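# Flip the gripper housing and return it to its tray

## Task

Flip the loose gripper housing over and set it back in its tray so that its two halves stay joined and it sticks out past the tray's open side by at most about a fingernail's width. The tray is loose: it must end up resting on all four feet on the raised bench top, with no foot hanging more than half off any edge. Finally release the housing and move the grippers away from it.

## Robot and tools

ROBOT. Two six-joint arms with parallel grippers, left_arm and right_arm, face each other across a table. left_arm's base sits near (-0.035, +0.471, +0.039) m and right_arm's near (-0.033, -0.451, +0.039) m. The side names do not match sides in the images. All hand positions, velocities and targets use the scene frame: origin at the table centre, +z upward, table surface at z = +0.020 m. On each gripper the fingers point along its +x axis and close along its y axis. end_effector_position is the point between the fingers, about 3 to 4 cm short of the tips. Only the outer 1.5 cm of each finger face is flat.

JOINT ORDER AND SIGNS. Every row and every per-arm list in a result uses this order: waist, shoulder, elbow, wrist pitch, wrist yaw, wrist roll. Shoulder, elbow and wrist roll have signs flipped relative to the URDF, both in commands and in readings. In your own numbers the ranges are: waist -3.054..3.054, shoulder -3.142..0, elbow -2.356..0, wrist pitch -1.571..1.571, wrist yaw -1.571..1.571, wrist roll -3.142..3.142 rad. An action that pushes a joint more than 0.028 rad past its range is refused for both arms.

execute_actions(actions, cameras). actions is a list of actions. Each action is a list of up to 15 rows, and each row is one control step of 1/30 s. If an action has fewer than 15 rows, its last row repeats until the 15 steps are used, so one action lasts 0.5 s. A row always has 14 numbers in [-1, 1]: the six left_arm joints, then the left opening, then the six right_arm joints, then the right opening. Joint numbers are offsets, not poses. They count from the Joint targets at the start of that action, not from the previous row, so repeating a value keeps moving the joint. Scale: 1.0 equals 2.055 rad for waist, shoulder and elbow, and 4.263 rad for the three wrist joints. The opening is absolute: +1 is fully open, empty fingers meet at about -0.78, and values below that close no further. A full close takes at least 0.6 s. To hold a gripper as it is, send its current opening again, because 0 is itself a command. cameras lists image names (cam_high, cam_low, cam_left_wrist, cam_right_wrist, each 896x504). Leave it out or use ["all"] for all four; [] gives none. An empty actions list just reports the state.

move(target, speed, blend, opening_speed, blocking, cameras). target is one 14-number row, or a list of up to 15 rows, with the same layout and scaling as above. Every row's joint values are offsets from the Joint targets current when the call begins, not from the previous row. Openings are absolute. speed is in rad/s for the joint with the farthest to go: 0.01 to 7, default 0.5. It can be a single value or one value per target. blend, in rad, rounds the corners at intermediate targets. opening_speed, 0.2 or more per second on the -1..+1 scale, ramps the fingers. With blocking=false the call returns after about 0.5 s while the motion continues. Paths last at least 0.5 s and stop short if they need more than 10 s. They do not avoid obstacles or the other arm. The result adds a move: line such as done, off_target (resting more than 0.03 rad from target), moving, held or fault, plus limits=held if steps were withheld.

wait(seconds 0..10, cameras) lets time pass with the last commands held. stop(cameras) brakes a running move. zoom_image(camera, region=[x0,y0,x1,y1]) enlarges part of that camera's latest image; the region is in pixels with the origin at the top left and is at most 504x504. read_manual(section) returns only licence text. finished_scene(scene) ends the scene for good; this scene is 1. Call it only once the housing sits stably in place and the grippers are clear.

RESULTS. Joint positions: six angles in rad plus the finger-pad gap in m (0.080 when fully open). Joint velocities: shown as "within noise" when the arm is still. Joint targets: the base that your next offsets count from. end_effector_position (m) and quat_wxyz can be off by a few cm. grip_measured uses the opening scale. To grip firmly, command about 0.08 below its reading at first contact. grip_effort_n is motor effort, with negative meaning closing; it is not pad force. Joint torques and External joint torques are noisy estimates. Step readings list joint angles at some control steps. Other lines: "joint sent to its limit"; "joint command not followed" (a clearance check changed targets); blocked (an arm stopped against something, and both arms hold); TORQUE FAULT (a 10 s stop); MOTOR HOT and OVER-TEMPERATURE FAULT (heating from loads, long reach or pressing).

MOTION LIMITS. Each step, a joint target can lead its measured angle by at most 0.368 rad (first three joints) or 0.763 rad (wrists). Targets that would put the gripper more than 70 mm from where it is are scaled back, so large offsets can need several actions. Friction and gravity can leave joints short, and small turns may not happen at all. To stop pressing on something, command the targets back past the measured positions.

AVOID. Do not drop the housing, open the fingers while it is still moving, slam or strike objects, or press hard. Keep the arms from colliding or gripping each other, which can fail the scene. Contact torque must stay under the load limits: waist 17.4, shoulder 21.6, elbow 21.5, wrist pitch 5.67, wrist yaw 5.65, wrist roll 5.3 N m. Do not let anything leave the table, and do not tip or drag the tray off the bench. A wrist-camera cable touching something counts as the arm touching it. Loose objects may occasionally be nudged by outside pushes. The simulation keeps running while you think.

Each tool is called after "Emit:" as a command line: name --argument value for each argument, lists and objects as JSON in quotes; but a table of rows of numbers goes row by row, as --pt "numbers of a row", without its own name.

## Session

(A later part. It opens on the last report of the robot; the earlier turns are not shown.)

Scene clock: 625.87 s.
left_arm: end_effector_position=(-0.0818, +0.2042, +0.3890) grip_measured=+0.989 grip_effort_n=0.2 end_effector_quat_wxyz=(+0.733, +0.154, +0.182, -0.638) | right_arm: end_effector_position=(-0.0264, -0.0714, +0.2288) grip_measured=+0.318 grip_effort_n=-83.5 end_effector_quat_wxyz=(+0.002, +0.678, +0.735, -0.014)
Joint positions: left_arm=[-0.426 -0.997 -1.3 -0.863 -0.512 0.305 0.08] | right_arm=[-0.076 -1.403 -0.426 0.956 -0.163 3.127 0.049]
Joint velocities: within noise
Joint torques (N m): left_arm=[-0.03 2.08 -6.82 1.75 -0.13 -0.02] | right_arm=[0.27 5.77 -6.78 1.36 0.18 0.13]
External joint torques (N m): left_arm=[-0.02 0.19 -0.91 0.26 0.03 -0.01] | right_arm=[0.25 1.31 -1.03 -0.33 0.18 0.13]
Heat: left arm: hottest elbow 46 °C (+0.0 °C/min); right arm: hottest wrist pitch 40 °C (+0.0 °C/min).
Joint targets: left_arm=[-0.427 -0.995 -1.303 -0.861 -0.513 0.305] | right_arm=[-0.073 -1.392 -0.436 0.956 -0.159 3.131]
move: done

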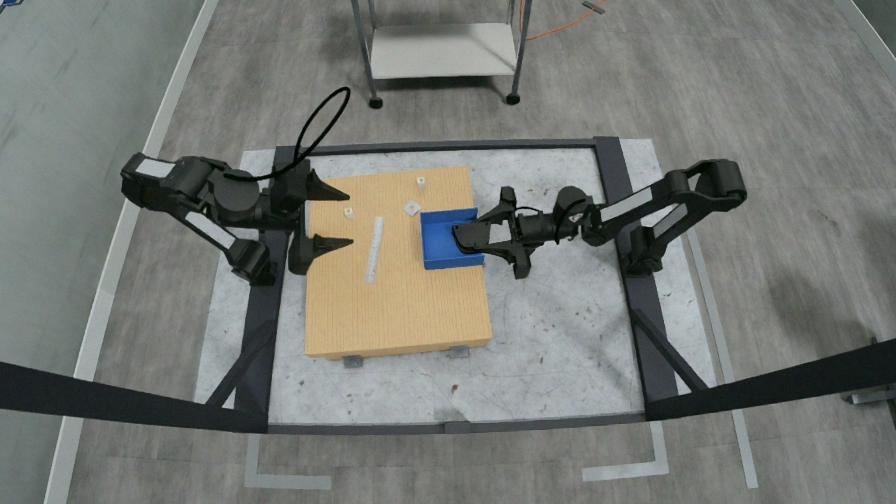

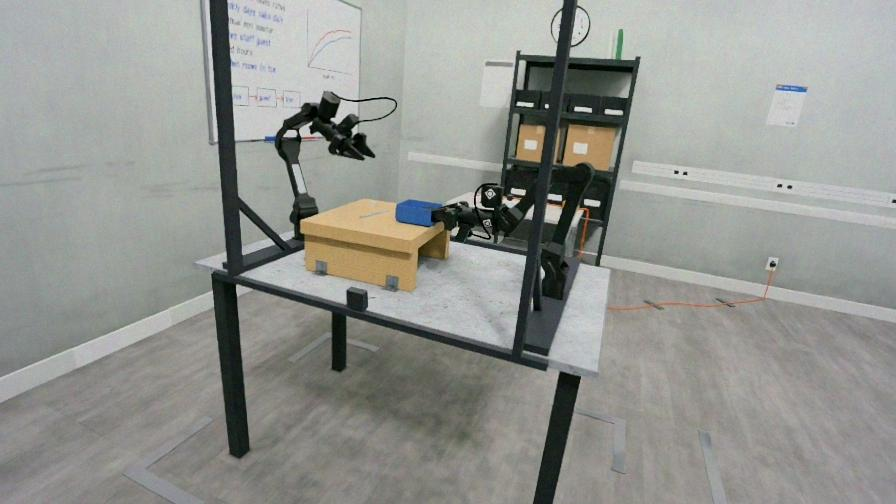

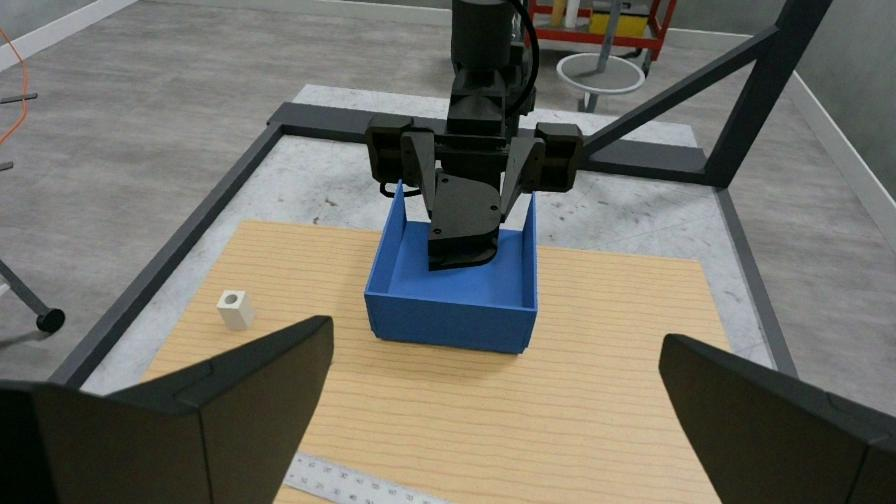

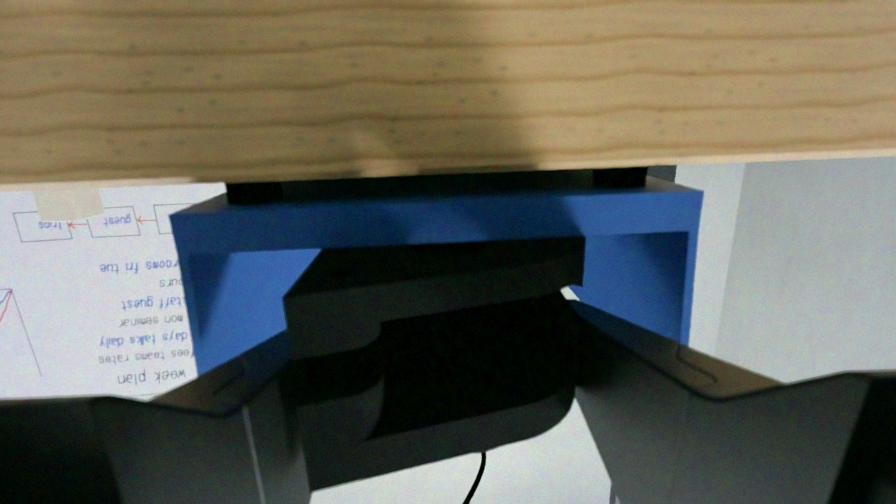

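Emit:
move --target '[0,0,0,0,0,0,0.989,0,-0.0313,0.0153,0.0222,0,0,0.25]' --speed 0.06

Emit:
zoom_image --camera "cam_left_wrist" --region '[370, 110, 590, 360]'

Emit:
zoom_image --camera "cam_right_wrist" --region '[200, 190, 680, 504]'

Scene clock: 650.00 s.
left_arm: end_effector_position=(-0.0818, +0.2042, +0.3890) grip_measured=+0.989 grip_effort_n=-0.2 end_effector_quat_wxyz=(+0.733, +0.154, +0.182, -0.638) | right_arm: end_effector_position=(-0.0263, -0.0699, +0.2268) grip_measured=+0.318 grip_effort_n=-83.5 end_effector_quat_wxyz=(-0.008, +0.678, +0.735, -0.001)
Joint positions: left_arm=[-0.426 -0.997 -1.3 -0.863 -0.512 0.305 0.08] | right_arm=[-0.076 -1.448 -0.412 1.047 -0.163 3.127 0.049]
Joint velocities: within noise
Joint torques (N m): left_arm=[-0.03 2.09 -6.87 1.75 -0.14 -0.01] | right_arm=[0.23 4.07 -4.61 1.52 0.17 0.13]
External joint torques (N m): left_arm=[-0.04 0.22 -0.97 0.26 0.03 -0.01] | right_arm=[0.18 -0.63 1.01 -0.2 0.18 0.13]
Heat: left arm: hottest elbow 46 °C (+0.0 °C/min); right arm: hottest wrist pitch 39 °C (-2.0 °C/min).
Joint targets: left_arm=[-0.427 -0.995 -1.303 -0.861 -0.513 0.305] | right_arm=[-0.073 -1.456 -0.405 1.051 -0.159 3.131]
move: done

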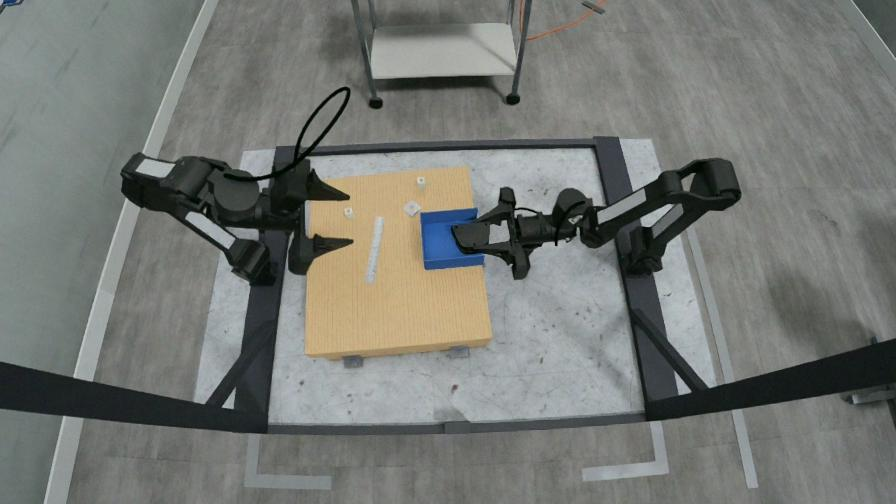

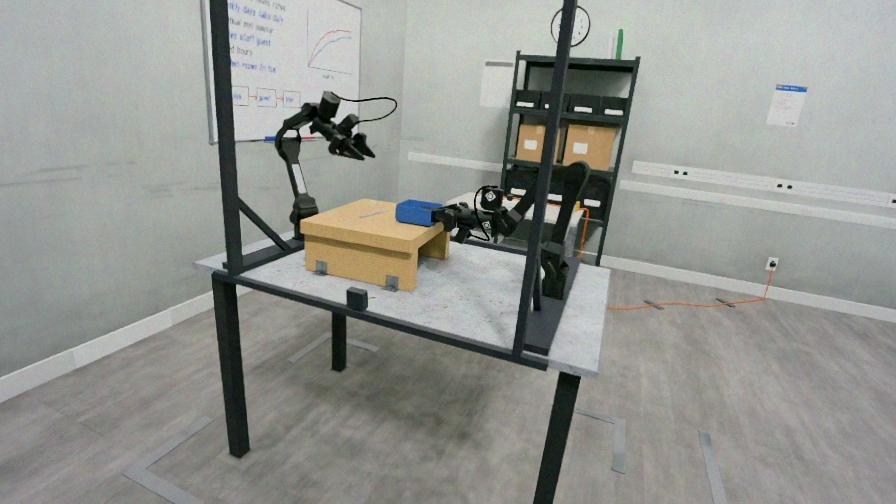

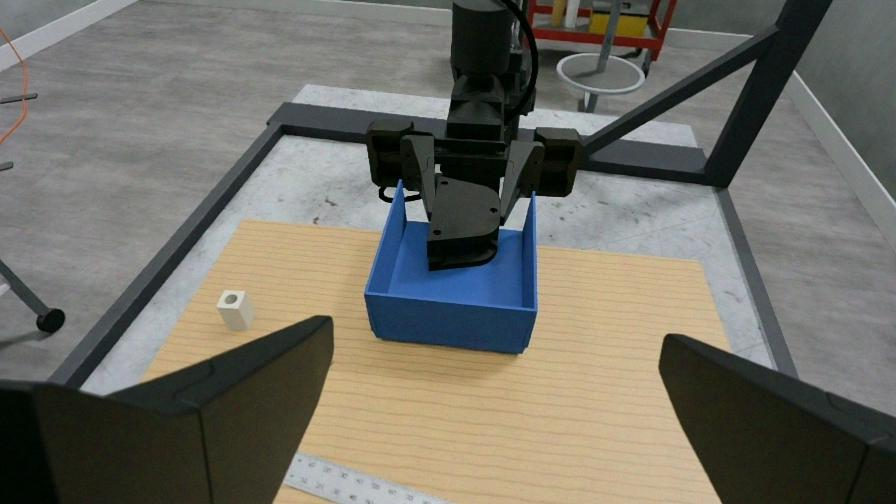

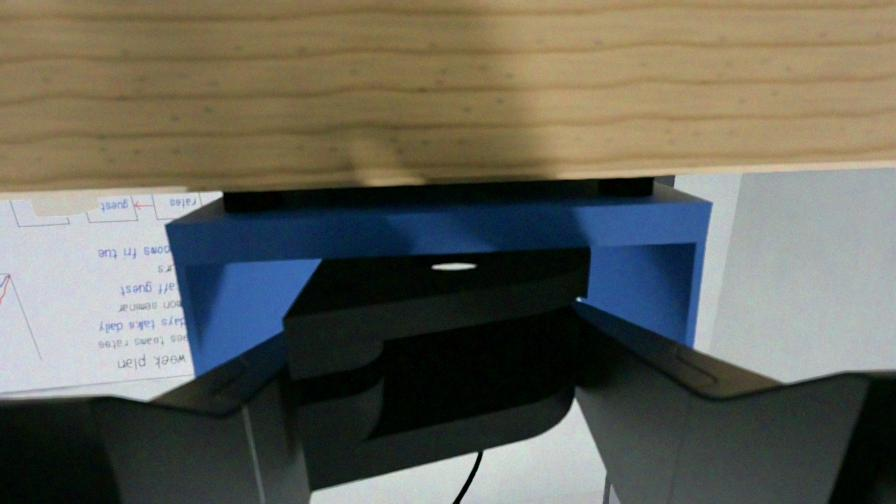

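Scaled by 2.016 from the camera's 896x504 image, which has a finer 1280x720 frame.

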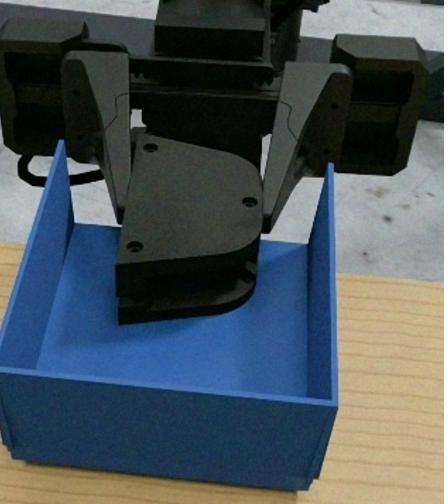

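Scaled by 1.050 from the camera's 896x504 image, which has a finer 1280x720 frame.

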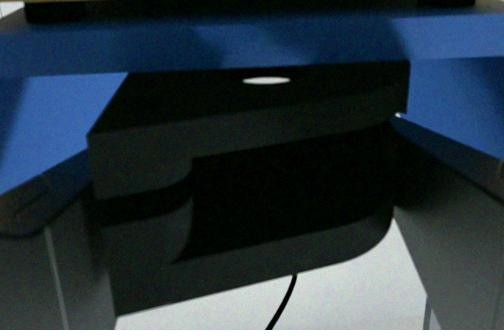

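Emit:
move --target '[0,0,0,0,0,0,0.989,0,0,0.0073,0,0,0,0.25]' --speed 0.04 --cameras '["cam_left_wrist","cam_right_wrist"]'

Emit:
zoom_image --camera "cam_left_wrist" --region '[400, 160, 520, 280]'

Emit:
zoom_image --camera "cam_right_wrist" --region '[200, 190, 680, 504]'

Scene clock: 656.10 s.
left_arm: end_effector_position=(-0.0818, +0.2042, +0.3890) grip_measured=+0.989 grip_effort_n=-0.2 end_effector_quat_wxyz=(+0.733, +0.154, +0.182, -0.638) | right_arm: end_effector_position=(-0.0265, -0.0725, +0.2211) grip_measured=+0.318 grip_effort_n=-83.5 end_effector_quat_wxyz=(-0.004, +0.678, +0.735, -0.007)
Joint positions: left_arm=[-0.426 -0.997 -1.3 -0.863 -0.512 0.305 0.08] | right_arm=[-0.076 -1.449 -0.398 1.048 -0.163 3.127 0.049]
Joint velocities: within noise
Joint torques (N m): left_arm=[-0.06 2.08 -6.86 1.75 -0.13 -0.01] | right_arm=[0.27 3.92 -4.37 1.51 0.19 0.11]
External joint torques (N m): left_arm=[-0.06 0.16 -0.94 0.26 0.04 -0.01] | right_arm=[0.26 -0.61 1.08 -0.17 0.19 0.11]
Heat: left arm: hottest elbow 46 °C (+0.0 °C/min); right arm: hottest wrist pitch 39 °C (-3.0 °C/min).
Joint targets: left_arm=[-0.427 -0.995 -1.303 -0.861 -0.513 0.305] | right_arm=[-0.073 -1.456 -0.390 1.050 -0.159 3.131]
move: done
Images, in order (width x height): cam_left_wrist 896x504, cam_right_wrist 896x504.

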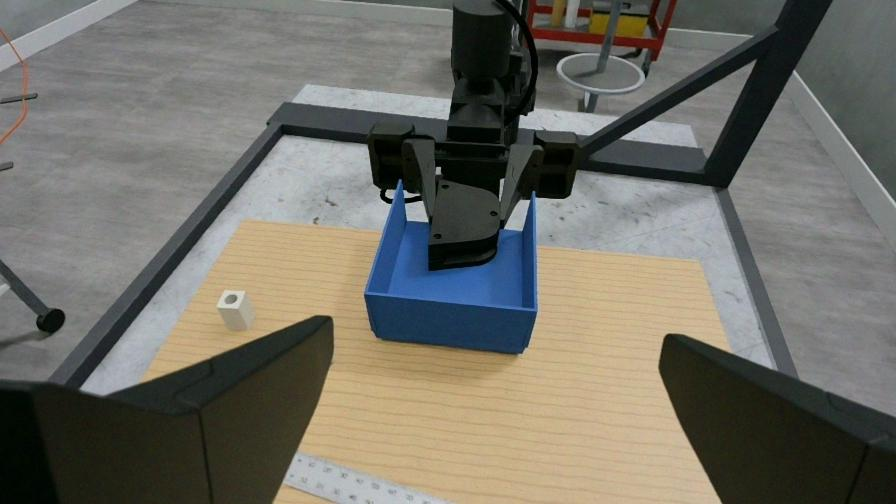

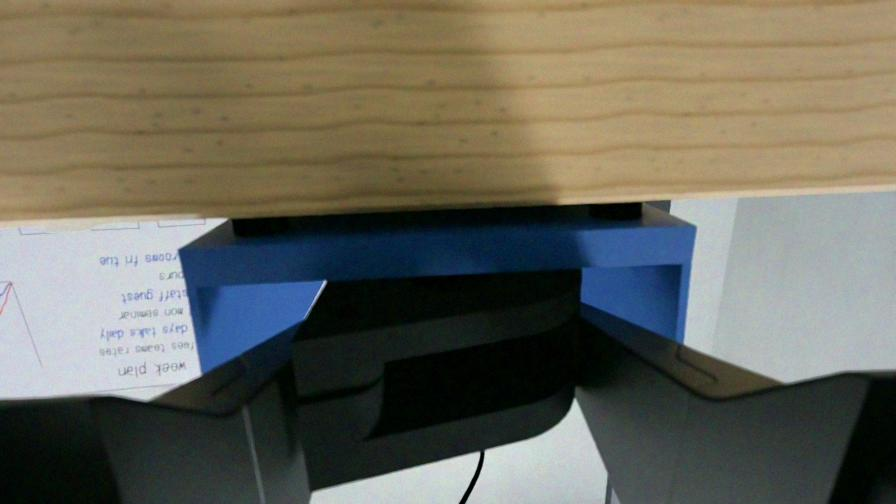

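Scaled by 4.200 from the camera's 896x504 image, which has a finer 1280x720 frame.

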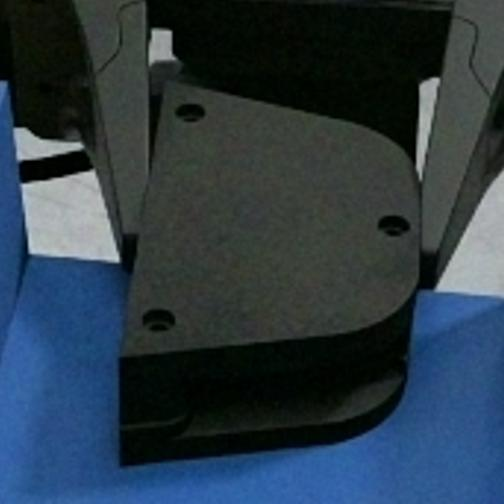

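Scaled by 1.050 from the camera's 896x504 image, which has a finer 1280x720 frame.

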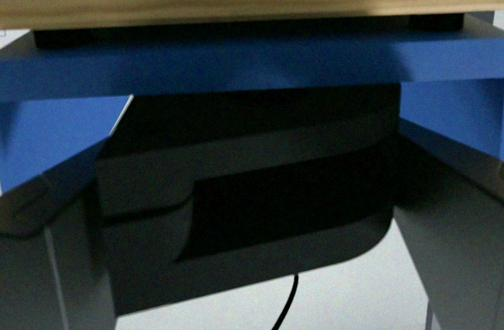

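Emit:
move --pt "0 0 0 0 0 0 0.989 0 0 0.0035 0 0 0 0.25" --pt "0 0 0 0 0 0 0.989 0 0 0.0035 0 0 0 0.58" --speed 0.04 --opening_speed 0.3 --cameras '["cam_left_wrist","cam_right_wrist"]'

Emit:
zoom_image --camera "cam_left_wrist" --region '[400, 160, 520, 280]'

Emit:
zoom_image --camera "cam_right_wrist" --region '[200, 190, 680, 504]'

Scene clock: 665.87 s.
left_arm: end_effector_position=(-0.0818, +0.2042, +0.3890) grip_measured=+0.989 grip_effort_n=0.2 end_effector_quat_wxyz=(+0.733, +0.154, +0.182, -0.638) | right_arm: end_effector_position=(-0.0266, -0.0739, +0.2188) grip_measured=+0.576 grip_effort_n=17.0 end_effector_quat_wxyz=(-0.003, +0.678, +0.735, -0.009)
Joint positions: left_arm=[-0.426 -0.997 -1.3 -0.863 -0.512 0.305 0.08] | right_arm=[-0.076 -1.449 -0.39 1.051 -0.163 3.127 0.061]
Joint velocities: within noise
Joint torques (N m): left_arm=[-0.04 2.07 -6.85 1.76 -0.13 -0.01] | right_arm=[0.46 3.95 -4.38 1.3 0.17 0.14]
External joint torques (N m): left_arm=[-0.04 0.12 -0.88 0.25 0.03 -0.01] | right_arm=[0.44 -0.59 1.06 -0.39 0.17 0.13]
Heat: left arm: hottest elbow 46 °C (+0.0 °C/min); right arm: hottest wrist pitch 39 °C (-3.0 °C/min).
Joint targets: left_arm=[-0.427 -0.995 -1.303 -0.861 -0.513 0.305] | right_arm=[-0.073 -1.456 -0.382 1.051 -0.159 3.131]
move: done
Images, in order (width x height): cam_left_wrist 896x504, cam_right_wrist 896x504.

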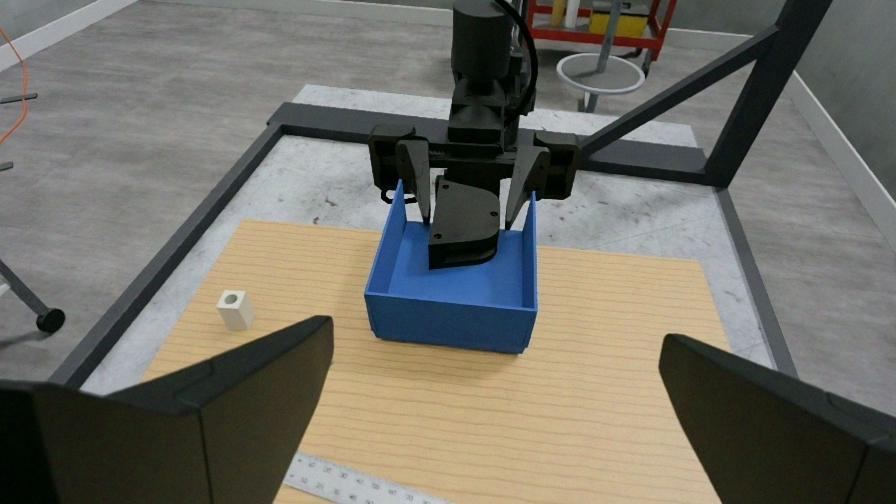

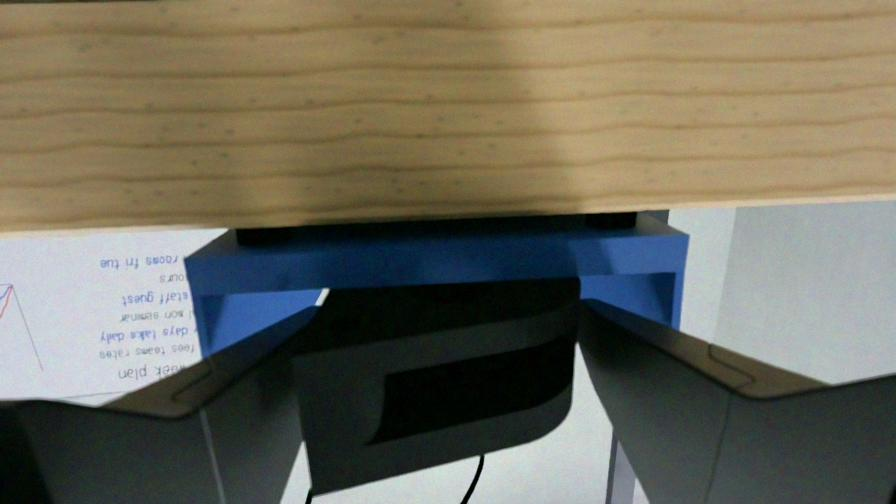

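Scaled by 4.200 from the camera's 896x504 image, which has a finer 1280x720 frame.

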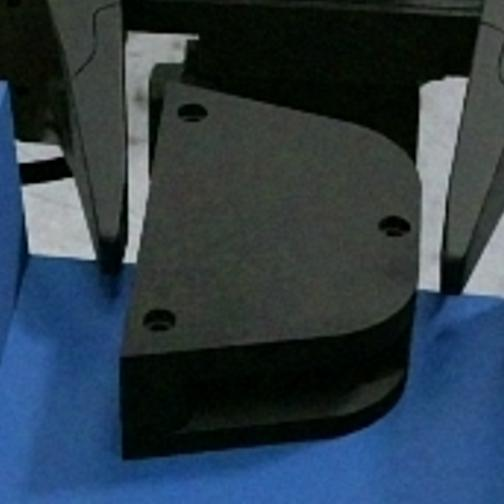

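Scaled by 1.050 from the camera's 896x504 image, which has a finer 1280x720 frame.

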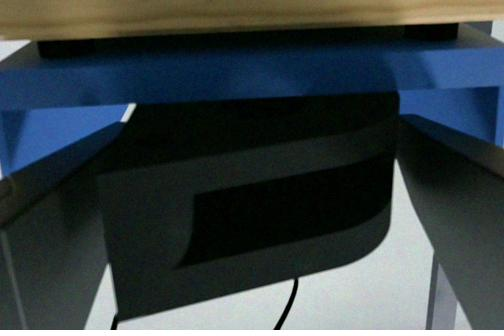

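Emit:
move --pt "0 0 0 0 0 0 0.989 0 0 0 0 0 0 0.27" --pt "0 0 0 0 0 0 0.989 -0.0051 0.0384 0.0241 -0.0033 -0.0023 0 0.27" --speed 0.03 --opening_speed 0.3 --cameras '["cam_left_wrist","cam_right_wrist","cam_low"]'

Emit:
zoom_image --camera "cam_left_wrist" --region '[370, 140, 550, 310]'

Emit:
zoom_image --camera "cam_right_wrist" --region '[200, 190, 680, 504]'

Scene clock: 684.97 s.
left_arm: end_effector_position=(-0.0818, +0.2042, +0.3890) grip_measured=+0.989 grip_effort_n=0.2 end_effector_quat_wxyz=(+0.733, +0.154, +0.182, -0.638) | right_arm: end_effector_position=(-0.0263, -0.0876, +0.2186) grip_measured=+0.317 grip_effort_n=-83.5 end_effector_quat_wxyz=(-0.002, +0.679, +0.734, -0.008)
Joint positions: left_arm=[-0.426 -0.997 -1.3 -0.863 -0.512 0.305 0.08] | right_arm=[-0.08 -1.387 -0.342 1.037 -0.164 3.127 0.049]
Joint velocities: within noise
Joint torques (N m): left_arm=[-0.05 2.07 -6.85 1.76 -0.14 -0.01] | right_arm=[-0.37 5.35 -4.52 1.28 -0.14 0.1]
External joint torques (N m): left_arm=[-0.04 0.22 -0.93 0.25 0.03 -0.01] | right_arm=[-0.4 1.23 1.01 -0.42 -0.13 0.1]
Heat: left arm: hottest elbow 46 °C (+0.0 °C/min); right arm: hottest wrist pitch 40 °C (-1.0 °C/min).
Joint targets: left_arm=[-0.427 -0.995 -1.303 -0.861 -0.513 0.305] | right_arm=[-0.083 -1.377 -0.333 1.037 -0.169 3.130]
move: done
Images, in order (width x height): cam_low 896x504, cam_left_wrist 896x504, cam_right_wrist 896x504.

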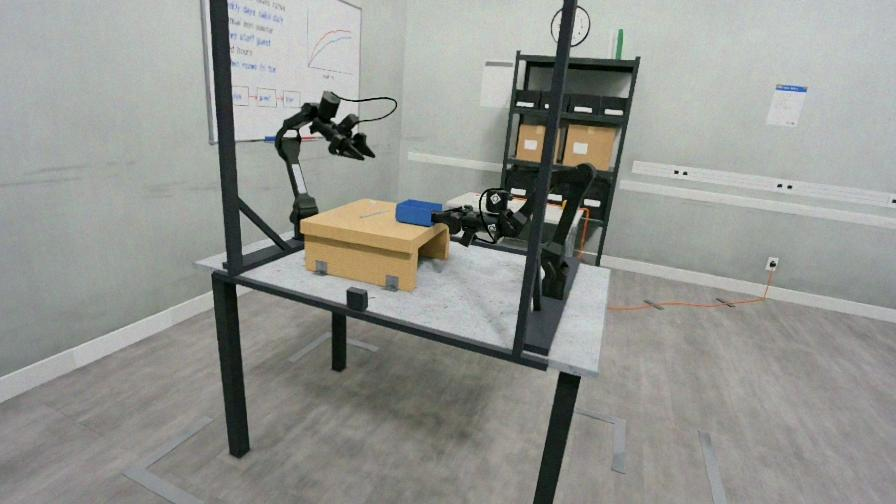

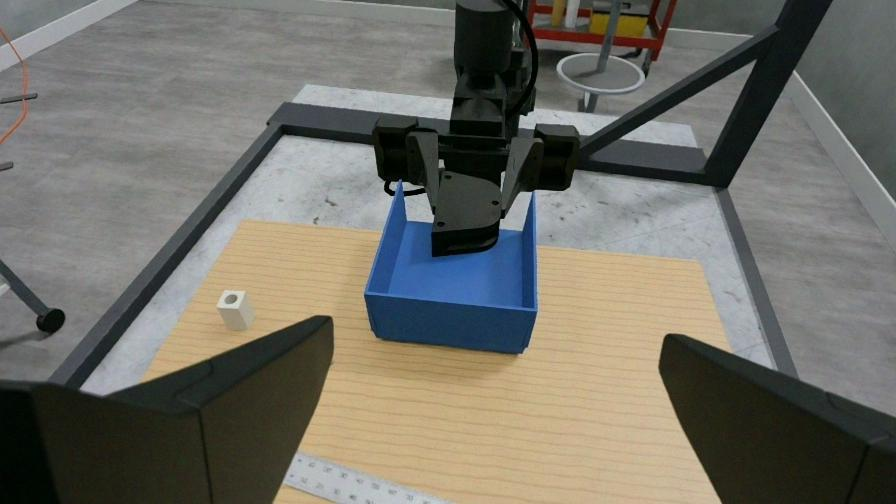

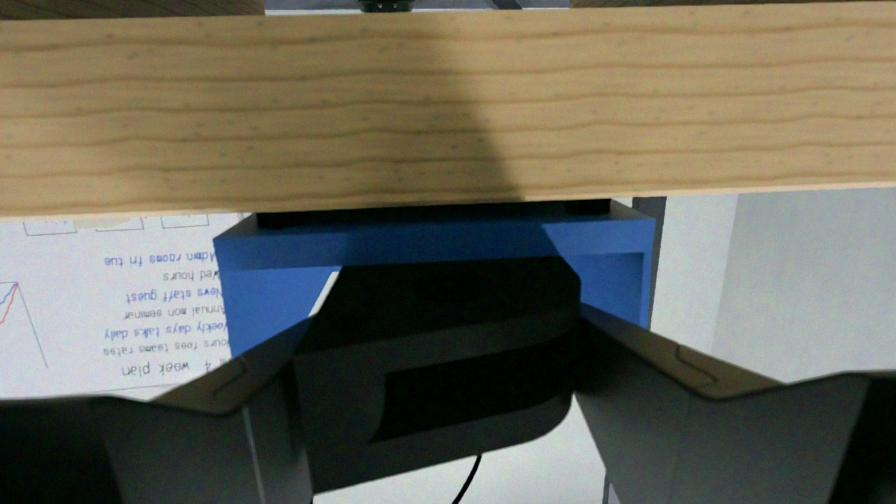

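Scaled by 2.800 from the camera's 896x504 image, which has a finer 1280x720 frame.

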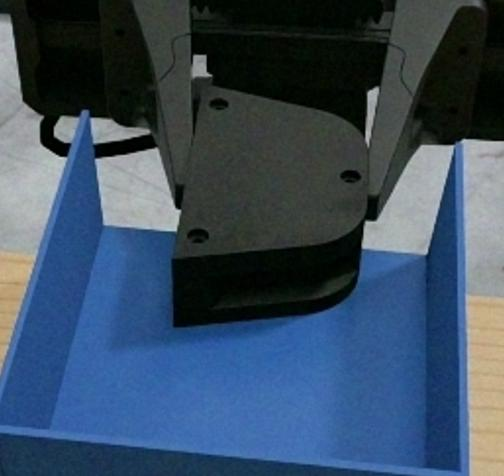

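Scaled by 1.050 from the camera's 896x504 image, which has a finer 1280x720 frame.

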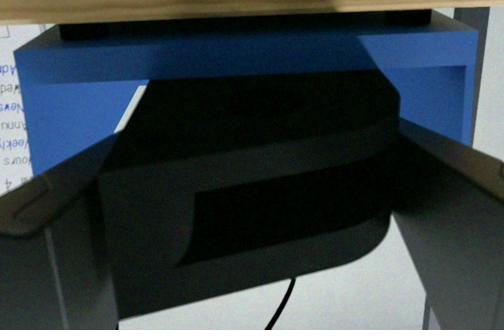

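Emit:
move --pt "0 0 0 0 0 0 0.989 0 0 0 0 0 0 0.58" --pt "0 0 0 0 0 0 0.989 -0.0496 0.2482 0.1027 -0.0685 -0.0237 0 0.58" --pt "0 0 0 0 0 0 0.989 -0.0496 0.2482 0.1027 -0.0685 -0.0237 -0.3659 0.4" --speed '[0.1,0.15,1]' --opening_speed 0.4 --cameras '["cam_left_wrist","cam_right_wrist","cam_low"]'

Emit:
zoom_image --camera "cam_low" --region '[380, 180, 490, 250]'

Scene clock: 710.90 s.
left_arm: end_effector_position=(-0.0818, +0.2042, +0.3890) grip_measured=+0.989 grip_effort_n=0.2 end_effector_quat_wxyz=(+0.733, +0.154, +0.182, -0.638) | right_arm: end_effector_position=(-0.0184, -0.1642, +0.2237) grip_measured=+0.404 grip_effort_n=-16.0 end_effector_quat_wxyz=(+0.480, -0.481, -0.520, +0.518)
Joint positions: left_arm=[-0.426 -0.997 -1.3 -0.863 -0.512 0.305 0.08] | right_arm=[-0.183 -0.874 -0.131 0.745 -0.265 1.573 0.053]
Joint velocities: within noise
Joint torques (N m): left_arm=[-0.03 2.05 -6.84 1.75 -0.14 -0.01] | right_arm=[-0.16 2.59 -5.22 1.26 -0.19 -0.11]
External joint torques (N m): left_arm=[-0.01 0.17 -0.94 0.26 0.03 -0.01] | right_arm=[-0.17 1.08 1.28 -0.42 -0.19 -0.06]
Heat: left arm: hottest elbow 46 °C (+0.0 °C/min); right arm: hottest wrist pitch 40 °C (+1.0 °C/min).
Joint targets: left_arm=[-0.427 -0.995 -1.303 -0.861 -0.513 0.305] | right_arm=[-0.185 -0.867 -0.122 0.745 -0.270 1.570]
move: done
Images, in order (width x height): cam_low 896x504, cam_left_wrist 896x504, cam_right_wrist 896x504.

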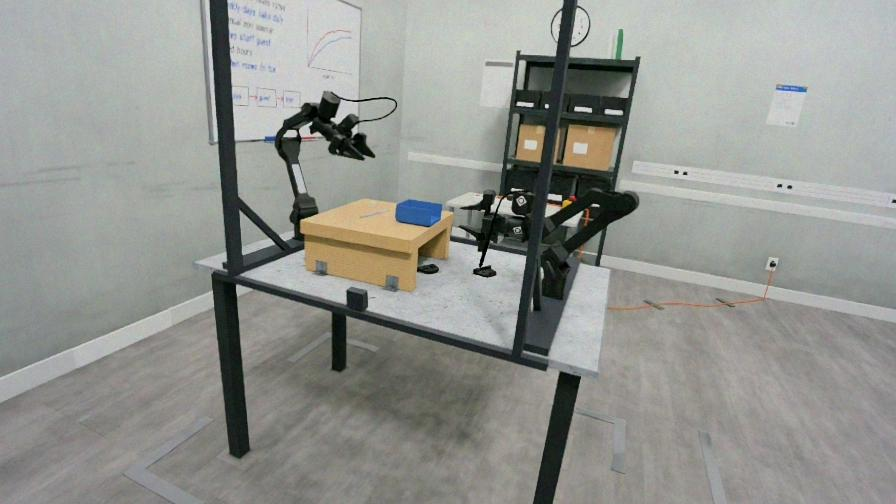

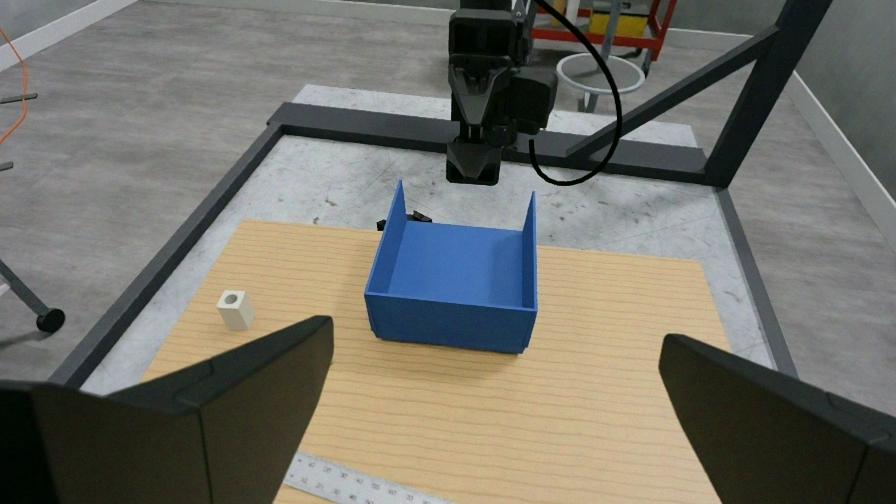

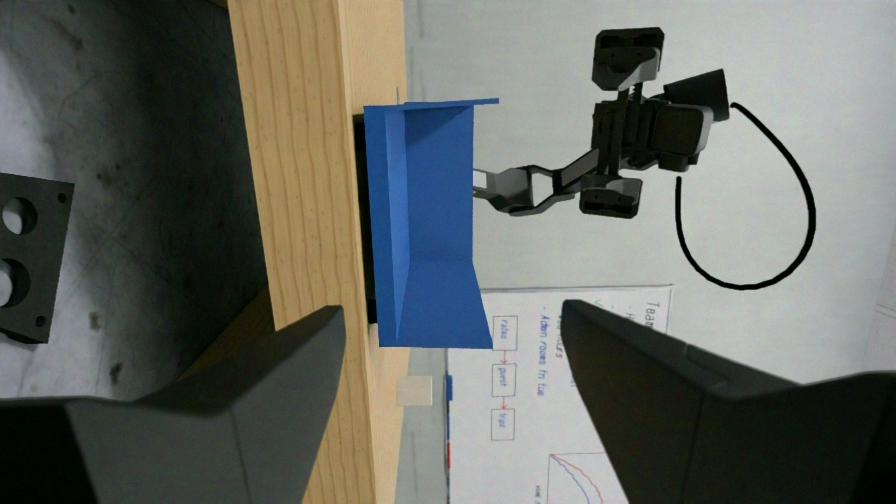

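Scaled by 4.582 from the camera's 896x504 image, which has a finer 1280x720 frame.

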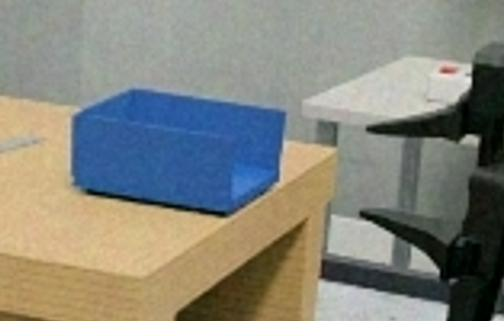

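Emit:
zoom_image --camera "cam_low" --region '[400, 240, 520, 300]'

Emit:
zoom_image --camera "cam_right_wrist" --region '[0, 100, 300, 400]'

Scaled by 4.200 from the camera's 896x504 image, which has a finer 1280x720 frame.

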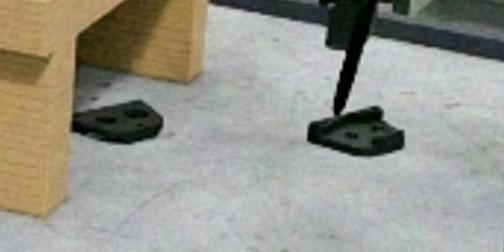

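Scaled by 1.680 from the camera's 896x504 image, which has a finer 1280x720 frame.

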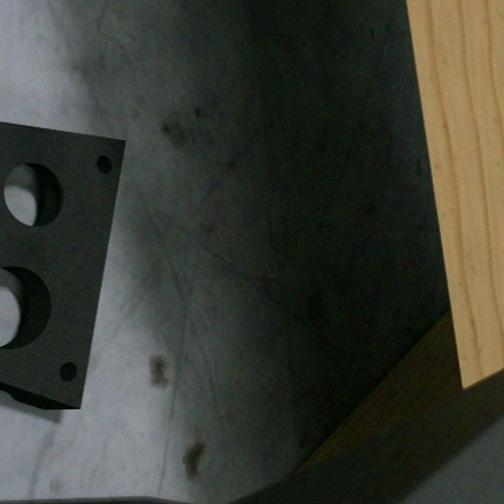

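Emit:
move --target '[0,0,0,0,0,0,0.989,0.09,0.0336,-0.416,-0.4011,0.0633,-0.3683,0.9]' --speed 0.8 --cameras '["cam_right_wrist","cam_low","cam_high"]'

Emit:
zoom_image --camera "cam_low" --region '[400, 240, 520, 300]'

Scene clock: 732.03 s.
left_arm: end_effector_position=(-0.0818, +0.2042, +0.3890) grip_measured=+0.989 grip_effort_n=0.2 end_effector_quat_wxyz=(+0.733, +0.154, +0.182, -0.638) | right_arm: end_effector_position=(-0.0314, -0.2307, +0.2750) grip_measured=+0.897 grip_effort_n=16.5 end_effector_quat_wxyz=(+0.652, -0.276, +0.276, +0.650)
Joint positions: left_arm=[-0.426 -0.997 -1.3 -0.863 -0.512 0.305 0.08] | right_arm=[-0.003 -0.802 -0.966 -0.965 -0.003 0.005 0.075]
Joint velocities: within noise
Joint torques (N m): left_arm=[-0.03 2.07 -6.85 1.75 -0.13 -0.01] | right_arm=[0.34 1.88 -7.53 1.01 0.14 -0.14]
External joint torques (N m): left_arm=[-0.03 0.16 -0.9 0.25 0.04 -0.01] | right_arm=[0.34 0.9 -1.2 -0.4 0.15 -0.14]
Heat: left arm: hottest elbow 46 °C (+0.0 °C/min); right arm: hottest wrist pitch 40 °C (+0.0 °C/min).
Joint targets: left_arm=[-0.427 -0.995 -1.303 -0.861 -0.513 0.305] | right_arm=[0.000 -0.798 -0.977 -0.965 0.000 0.001]
move: done
Images, in order (width x height): cam_high 896x504, cam_low 896x504, cam_right_wrist 896x504.

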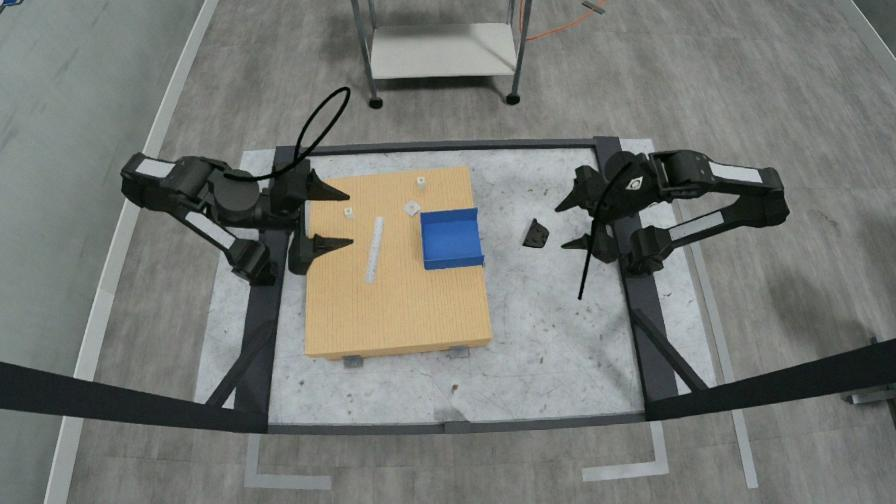

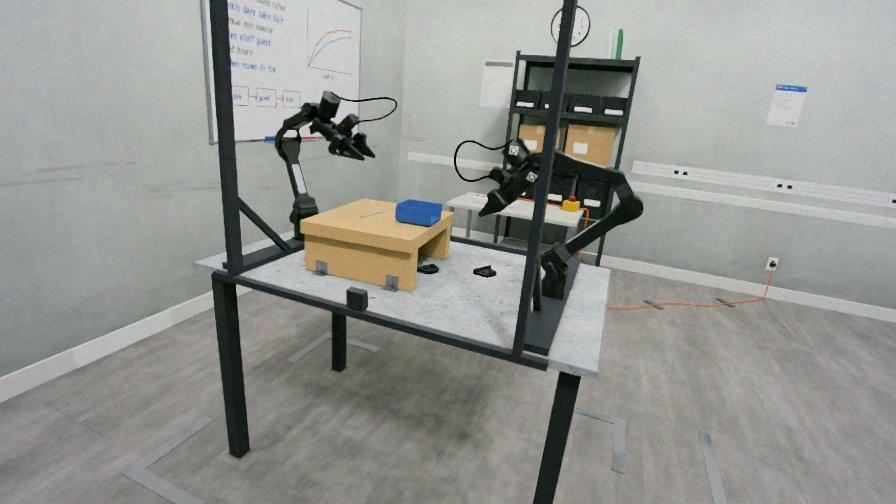

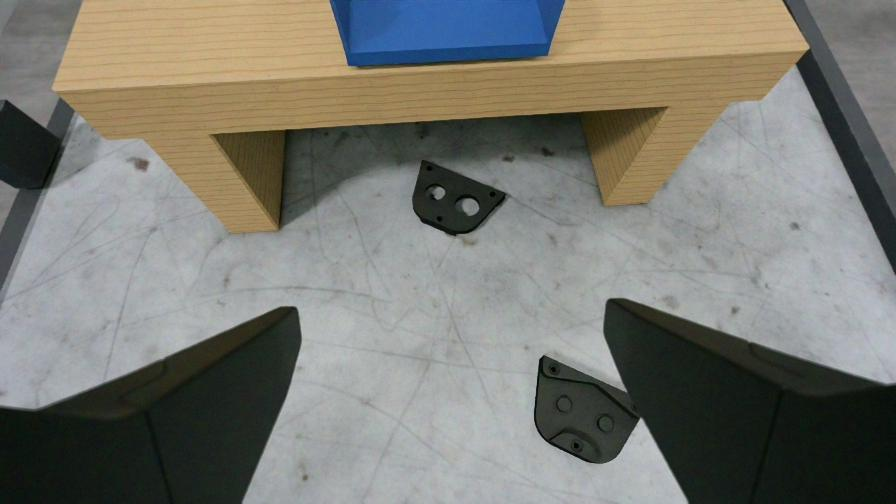

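Scaled by 4.200 from the camera's 896x504 image, which has a finer 1280x720 frame.

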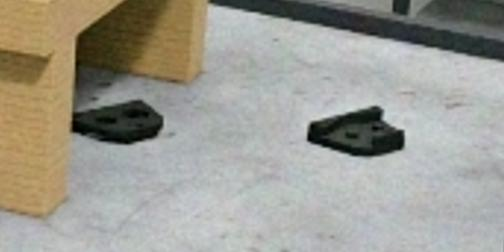

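Emit:
zoom_image --camera "cam_right_wrist" --region '[380, 120, 680, 500]'

Emit:
zoom_image --camera "cam_right_wrist" --region '[390, 140, 530, 260]'

Emit:
zoom_image --camera "cam_right_wrist" --region '[510, 330, 660, 480]'

Scaled by 1.326 from the camera's 896x504 image, which has a finer 1280x720 frame.

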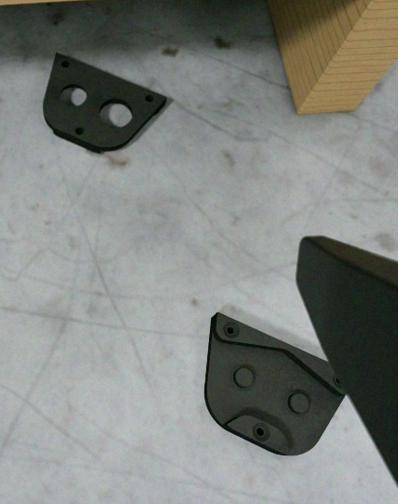

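Scaled by 3.600 from the camera's 896x504 image, which has a finer 1280x720 frame.

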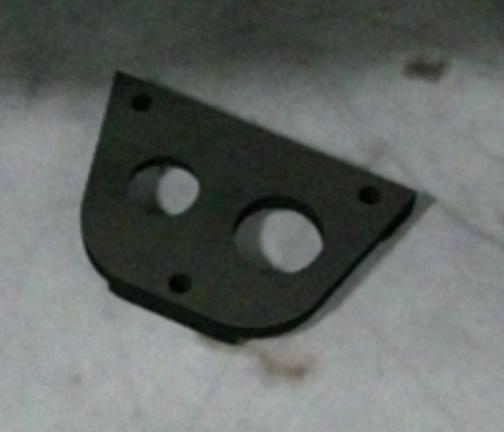

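Scaled by 3.360 from the camera's 896x504 image, which has a finer 1280x720 frame.

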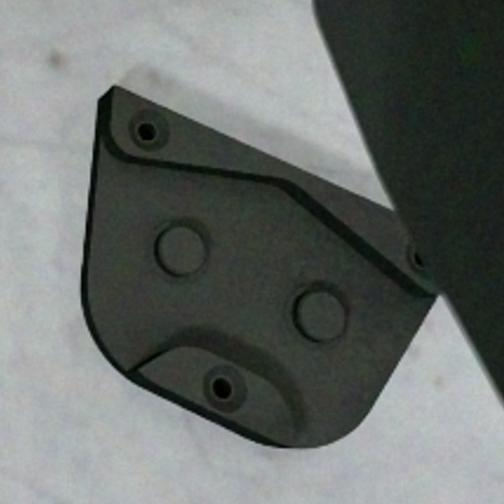

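Emit:
move --pt "0 0 0 0 0 0 0.989 0 0 0 0 0 0.734 -0.8" --pt "0 0 0 0 0 0 0.989 -0.0136 -0.3342 0.1849 0.2299 0 0.734 -0.8" --pt "0 0 0 0 0 0 0.989 -0.0136 -0.495 0.0195 0.2275 0 0.734 -0.8" --speed '[1.2,0.5,0.15]' --cameras '["cam_right_wrist","cam_low","cam_high"]'

Emit:
zoom_image --camera "cam_low" --region '[380, 180, 520, 300]'

Scene clock: 841.80 s.
left_arm: end_effector_position=(-0.0818, +0.2042, +0.3890) grip_measured=+0.989 grip_effort_n=0.2 end_effector_quat_wxyz=(+0.733, +0.154, +0.182, -0.638) | right_arm: end_effector_position=(-0.0200, -0.0304, +0.0779) grip_measured=-0.797 grip_effort_n=-18.4 end_effector_quat_wxyz=(+0.294, +0.650, +0.627, -0.313)
Joint positions: left_arm=[-0.426 -0.997 -1.3 -0.863 -0.512 0.305 0.08] | right_arm=[-0.026 -1.807 -0.919 0 -0.003 3.129 0]
Joint velocities: within noise
Joint torques (N m): left_arm=[-0.03 2.07 -6.85 1.75 -0.13 -0.01] | right_arm=[-0.2 6.78 -7.45 1.15 0.15 0]
External joint torques (N m): left_arm=[-0.03 0.19 -0.93 0.25 0.04 0] | right_arm=[-0.21 -0.69 -1.77 -0.12 0.15 0]
Heat: left arm: hottest elbow 46 °C (+0.0 °C/min); right arm: hottest elbow 40 °C (+1.0 °C/min).
Joint targets: left_arm=[-0.427 -0.995 -1.303 -0.861 -0.513 0.305] | right_arm=[-0.028 -1.815 -0.937 0.004 0.000 3.129]
move: done
Images, in order (width x height): cam_high 896x504, cam_low 896x504, cam_right_wrist 896x504.

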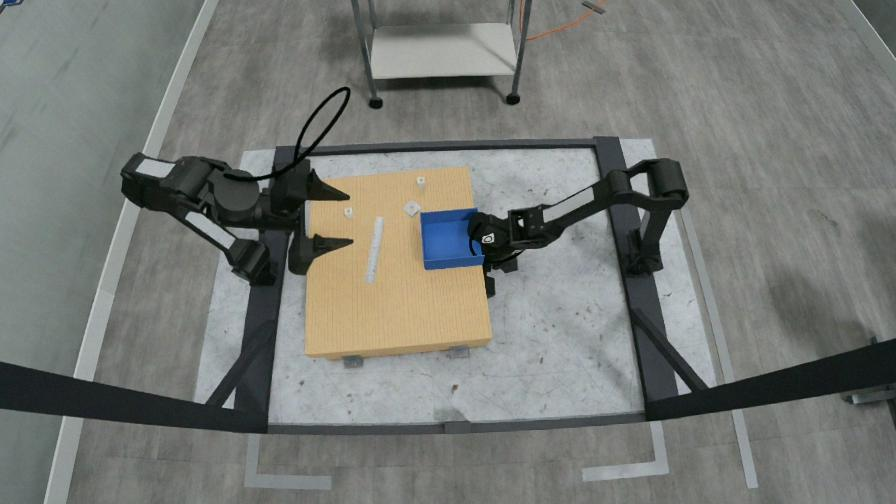

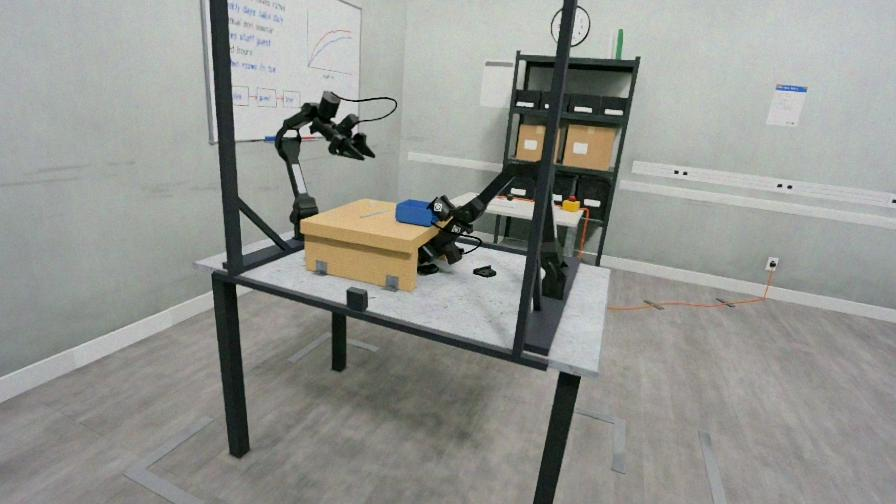

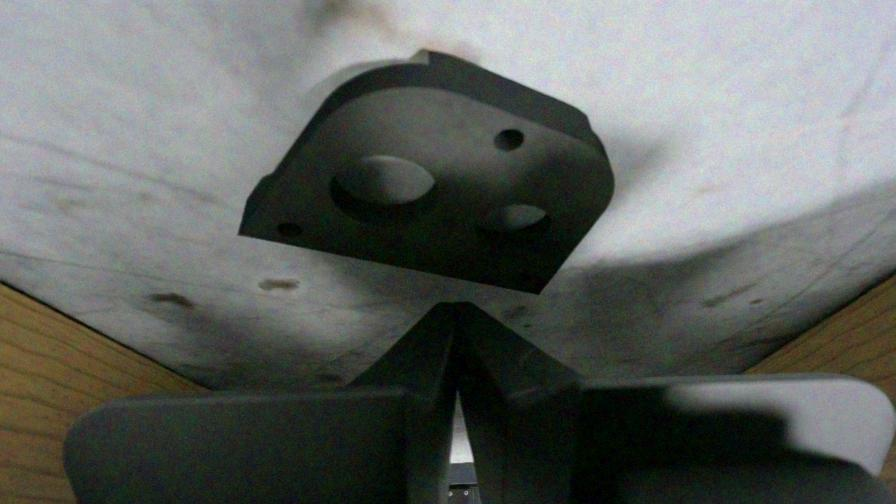

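Scaled by 3.600 from the camera's 896x504 image, which has a finer 1280x720 frame.

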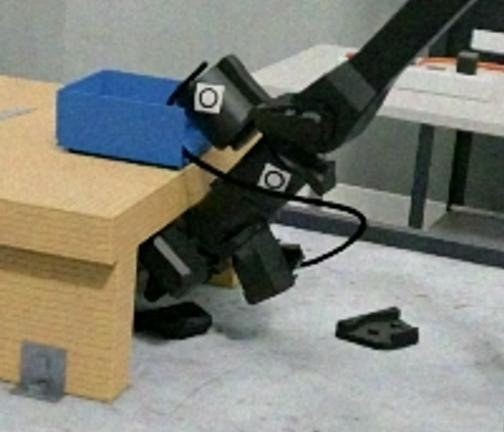

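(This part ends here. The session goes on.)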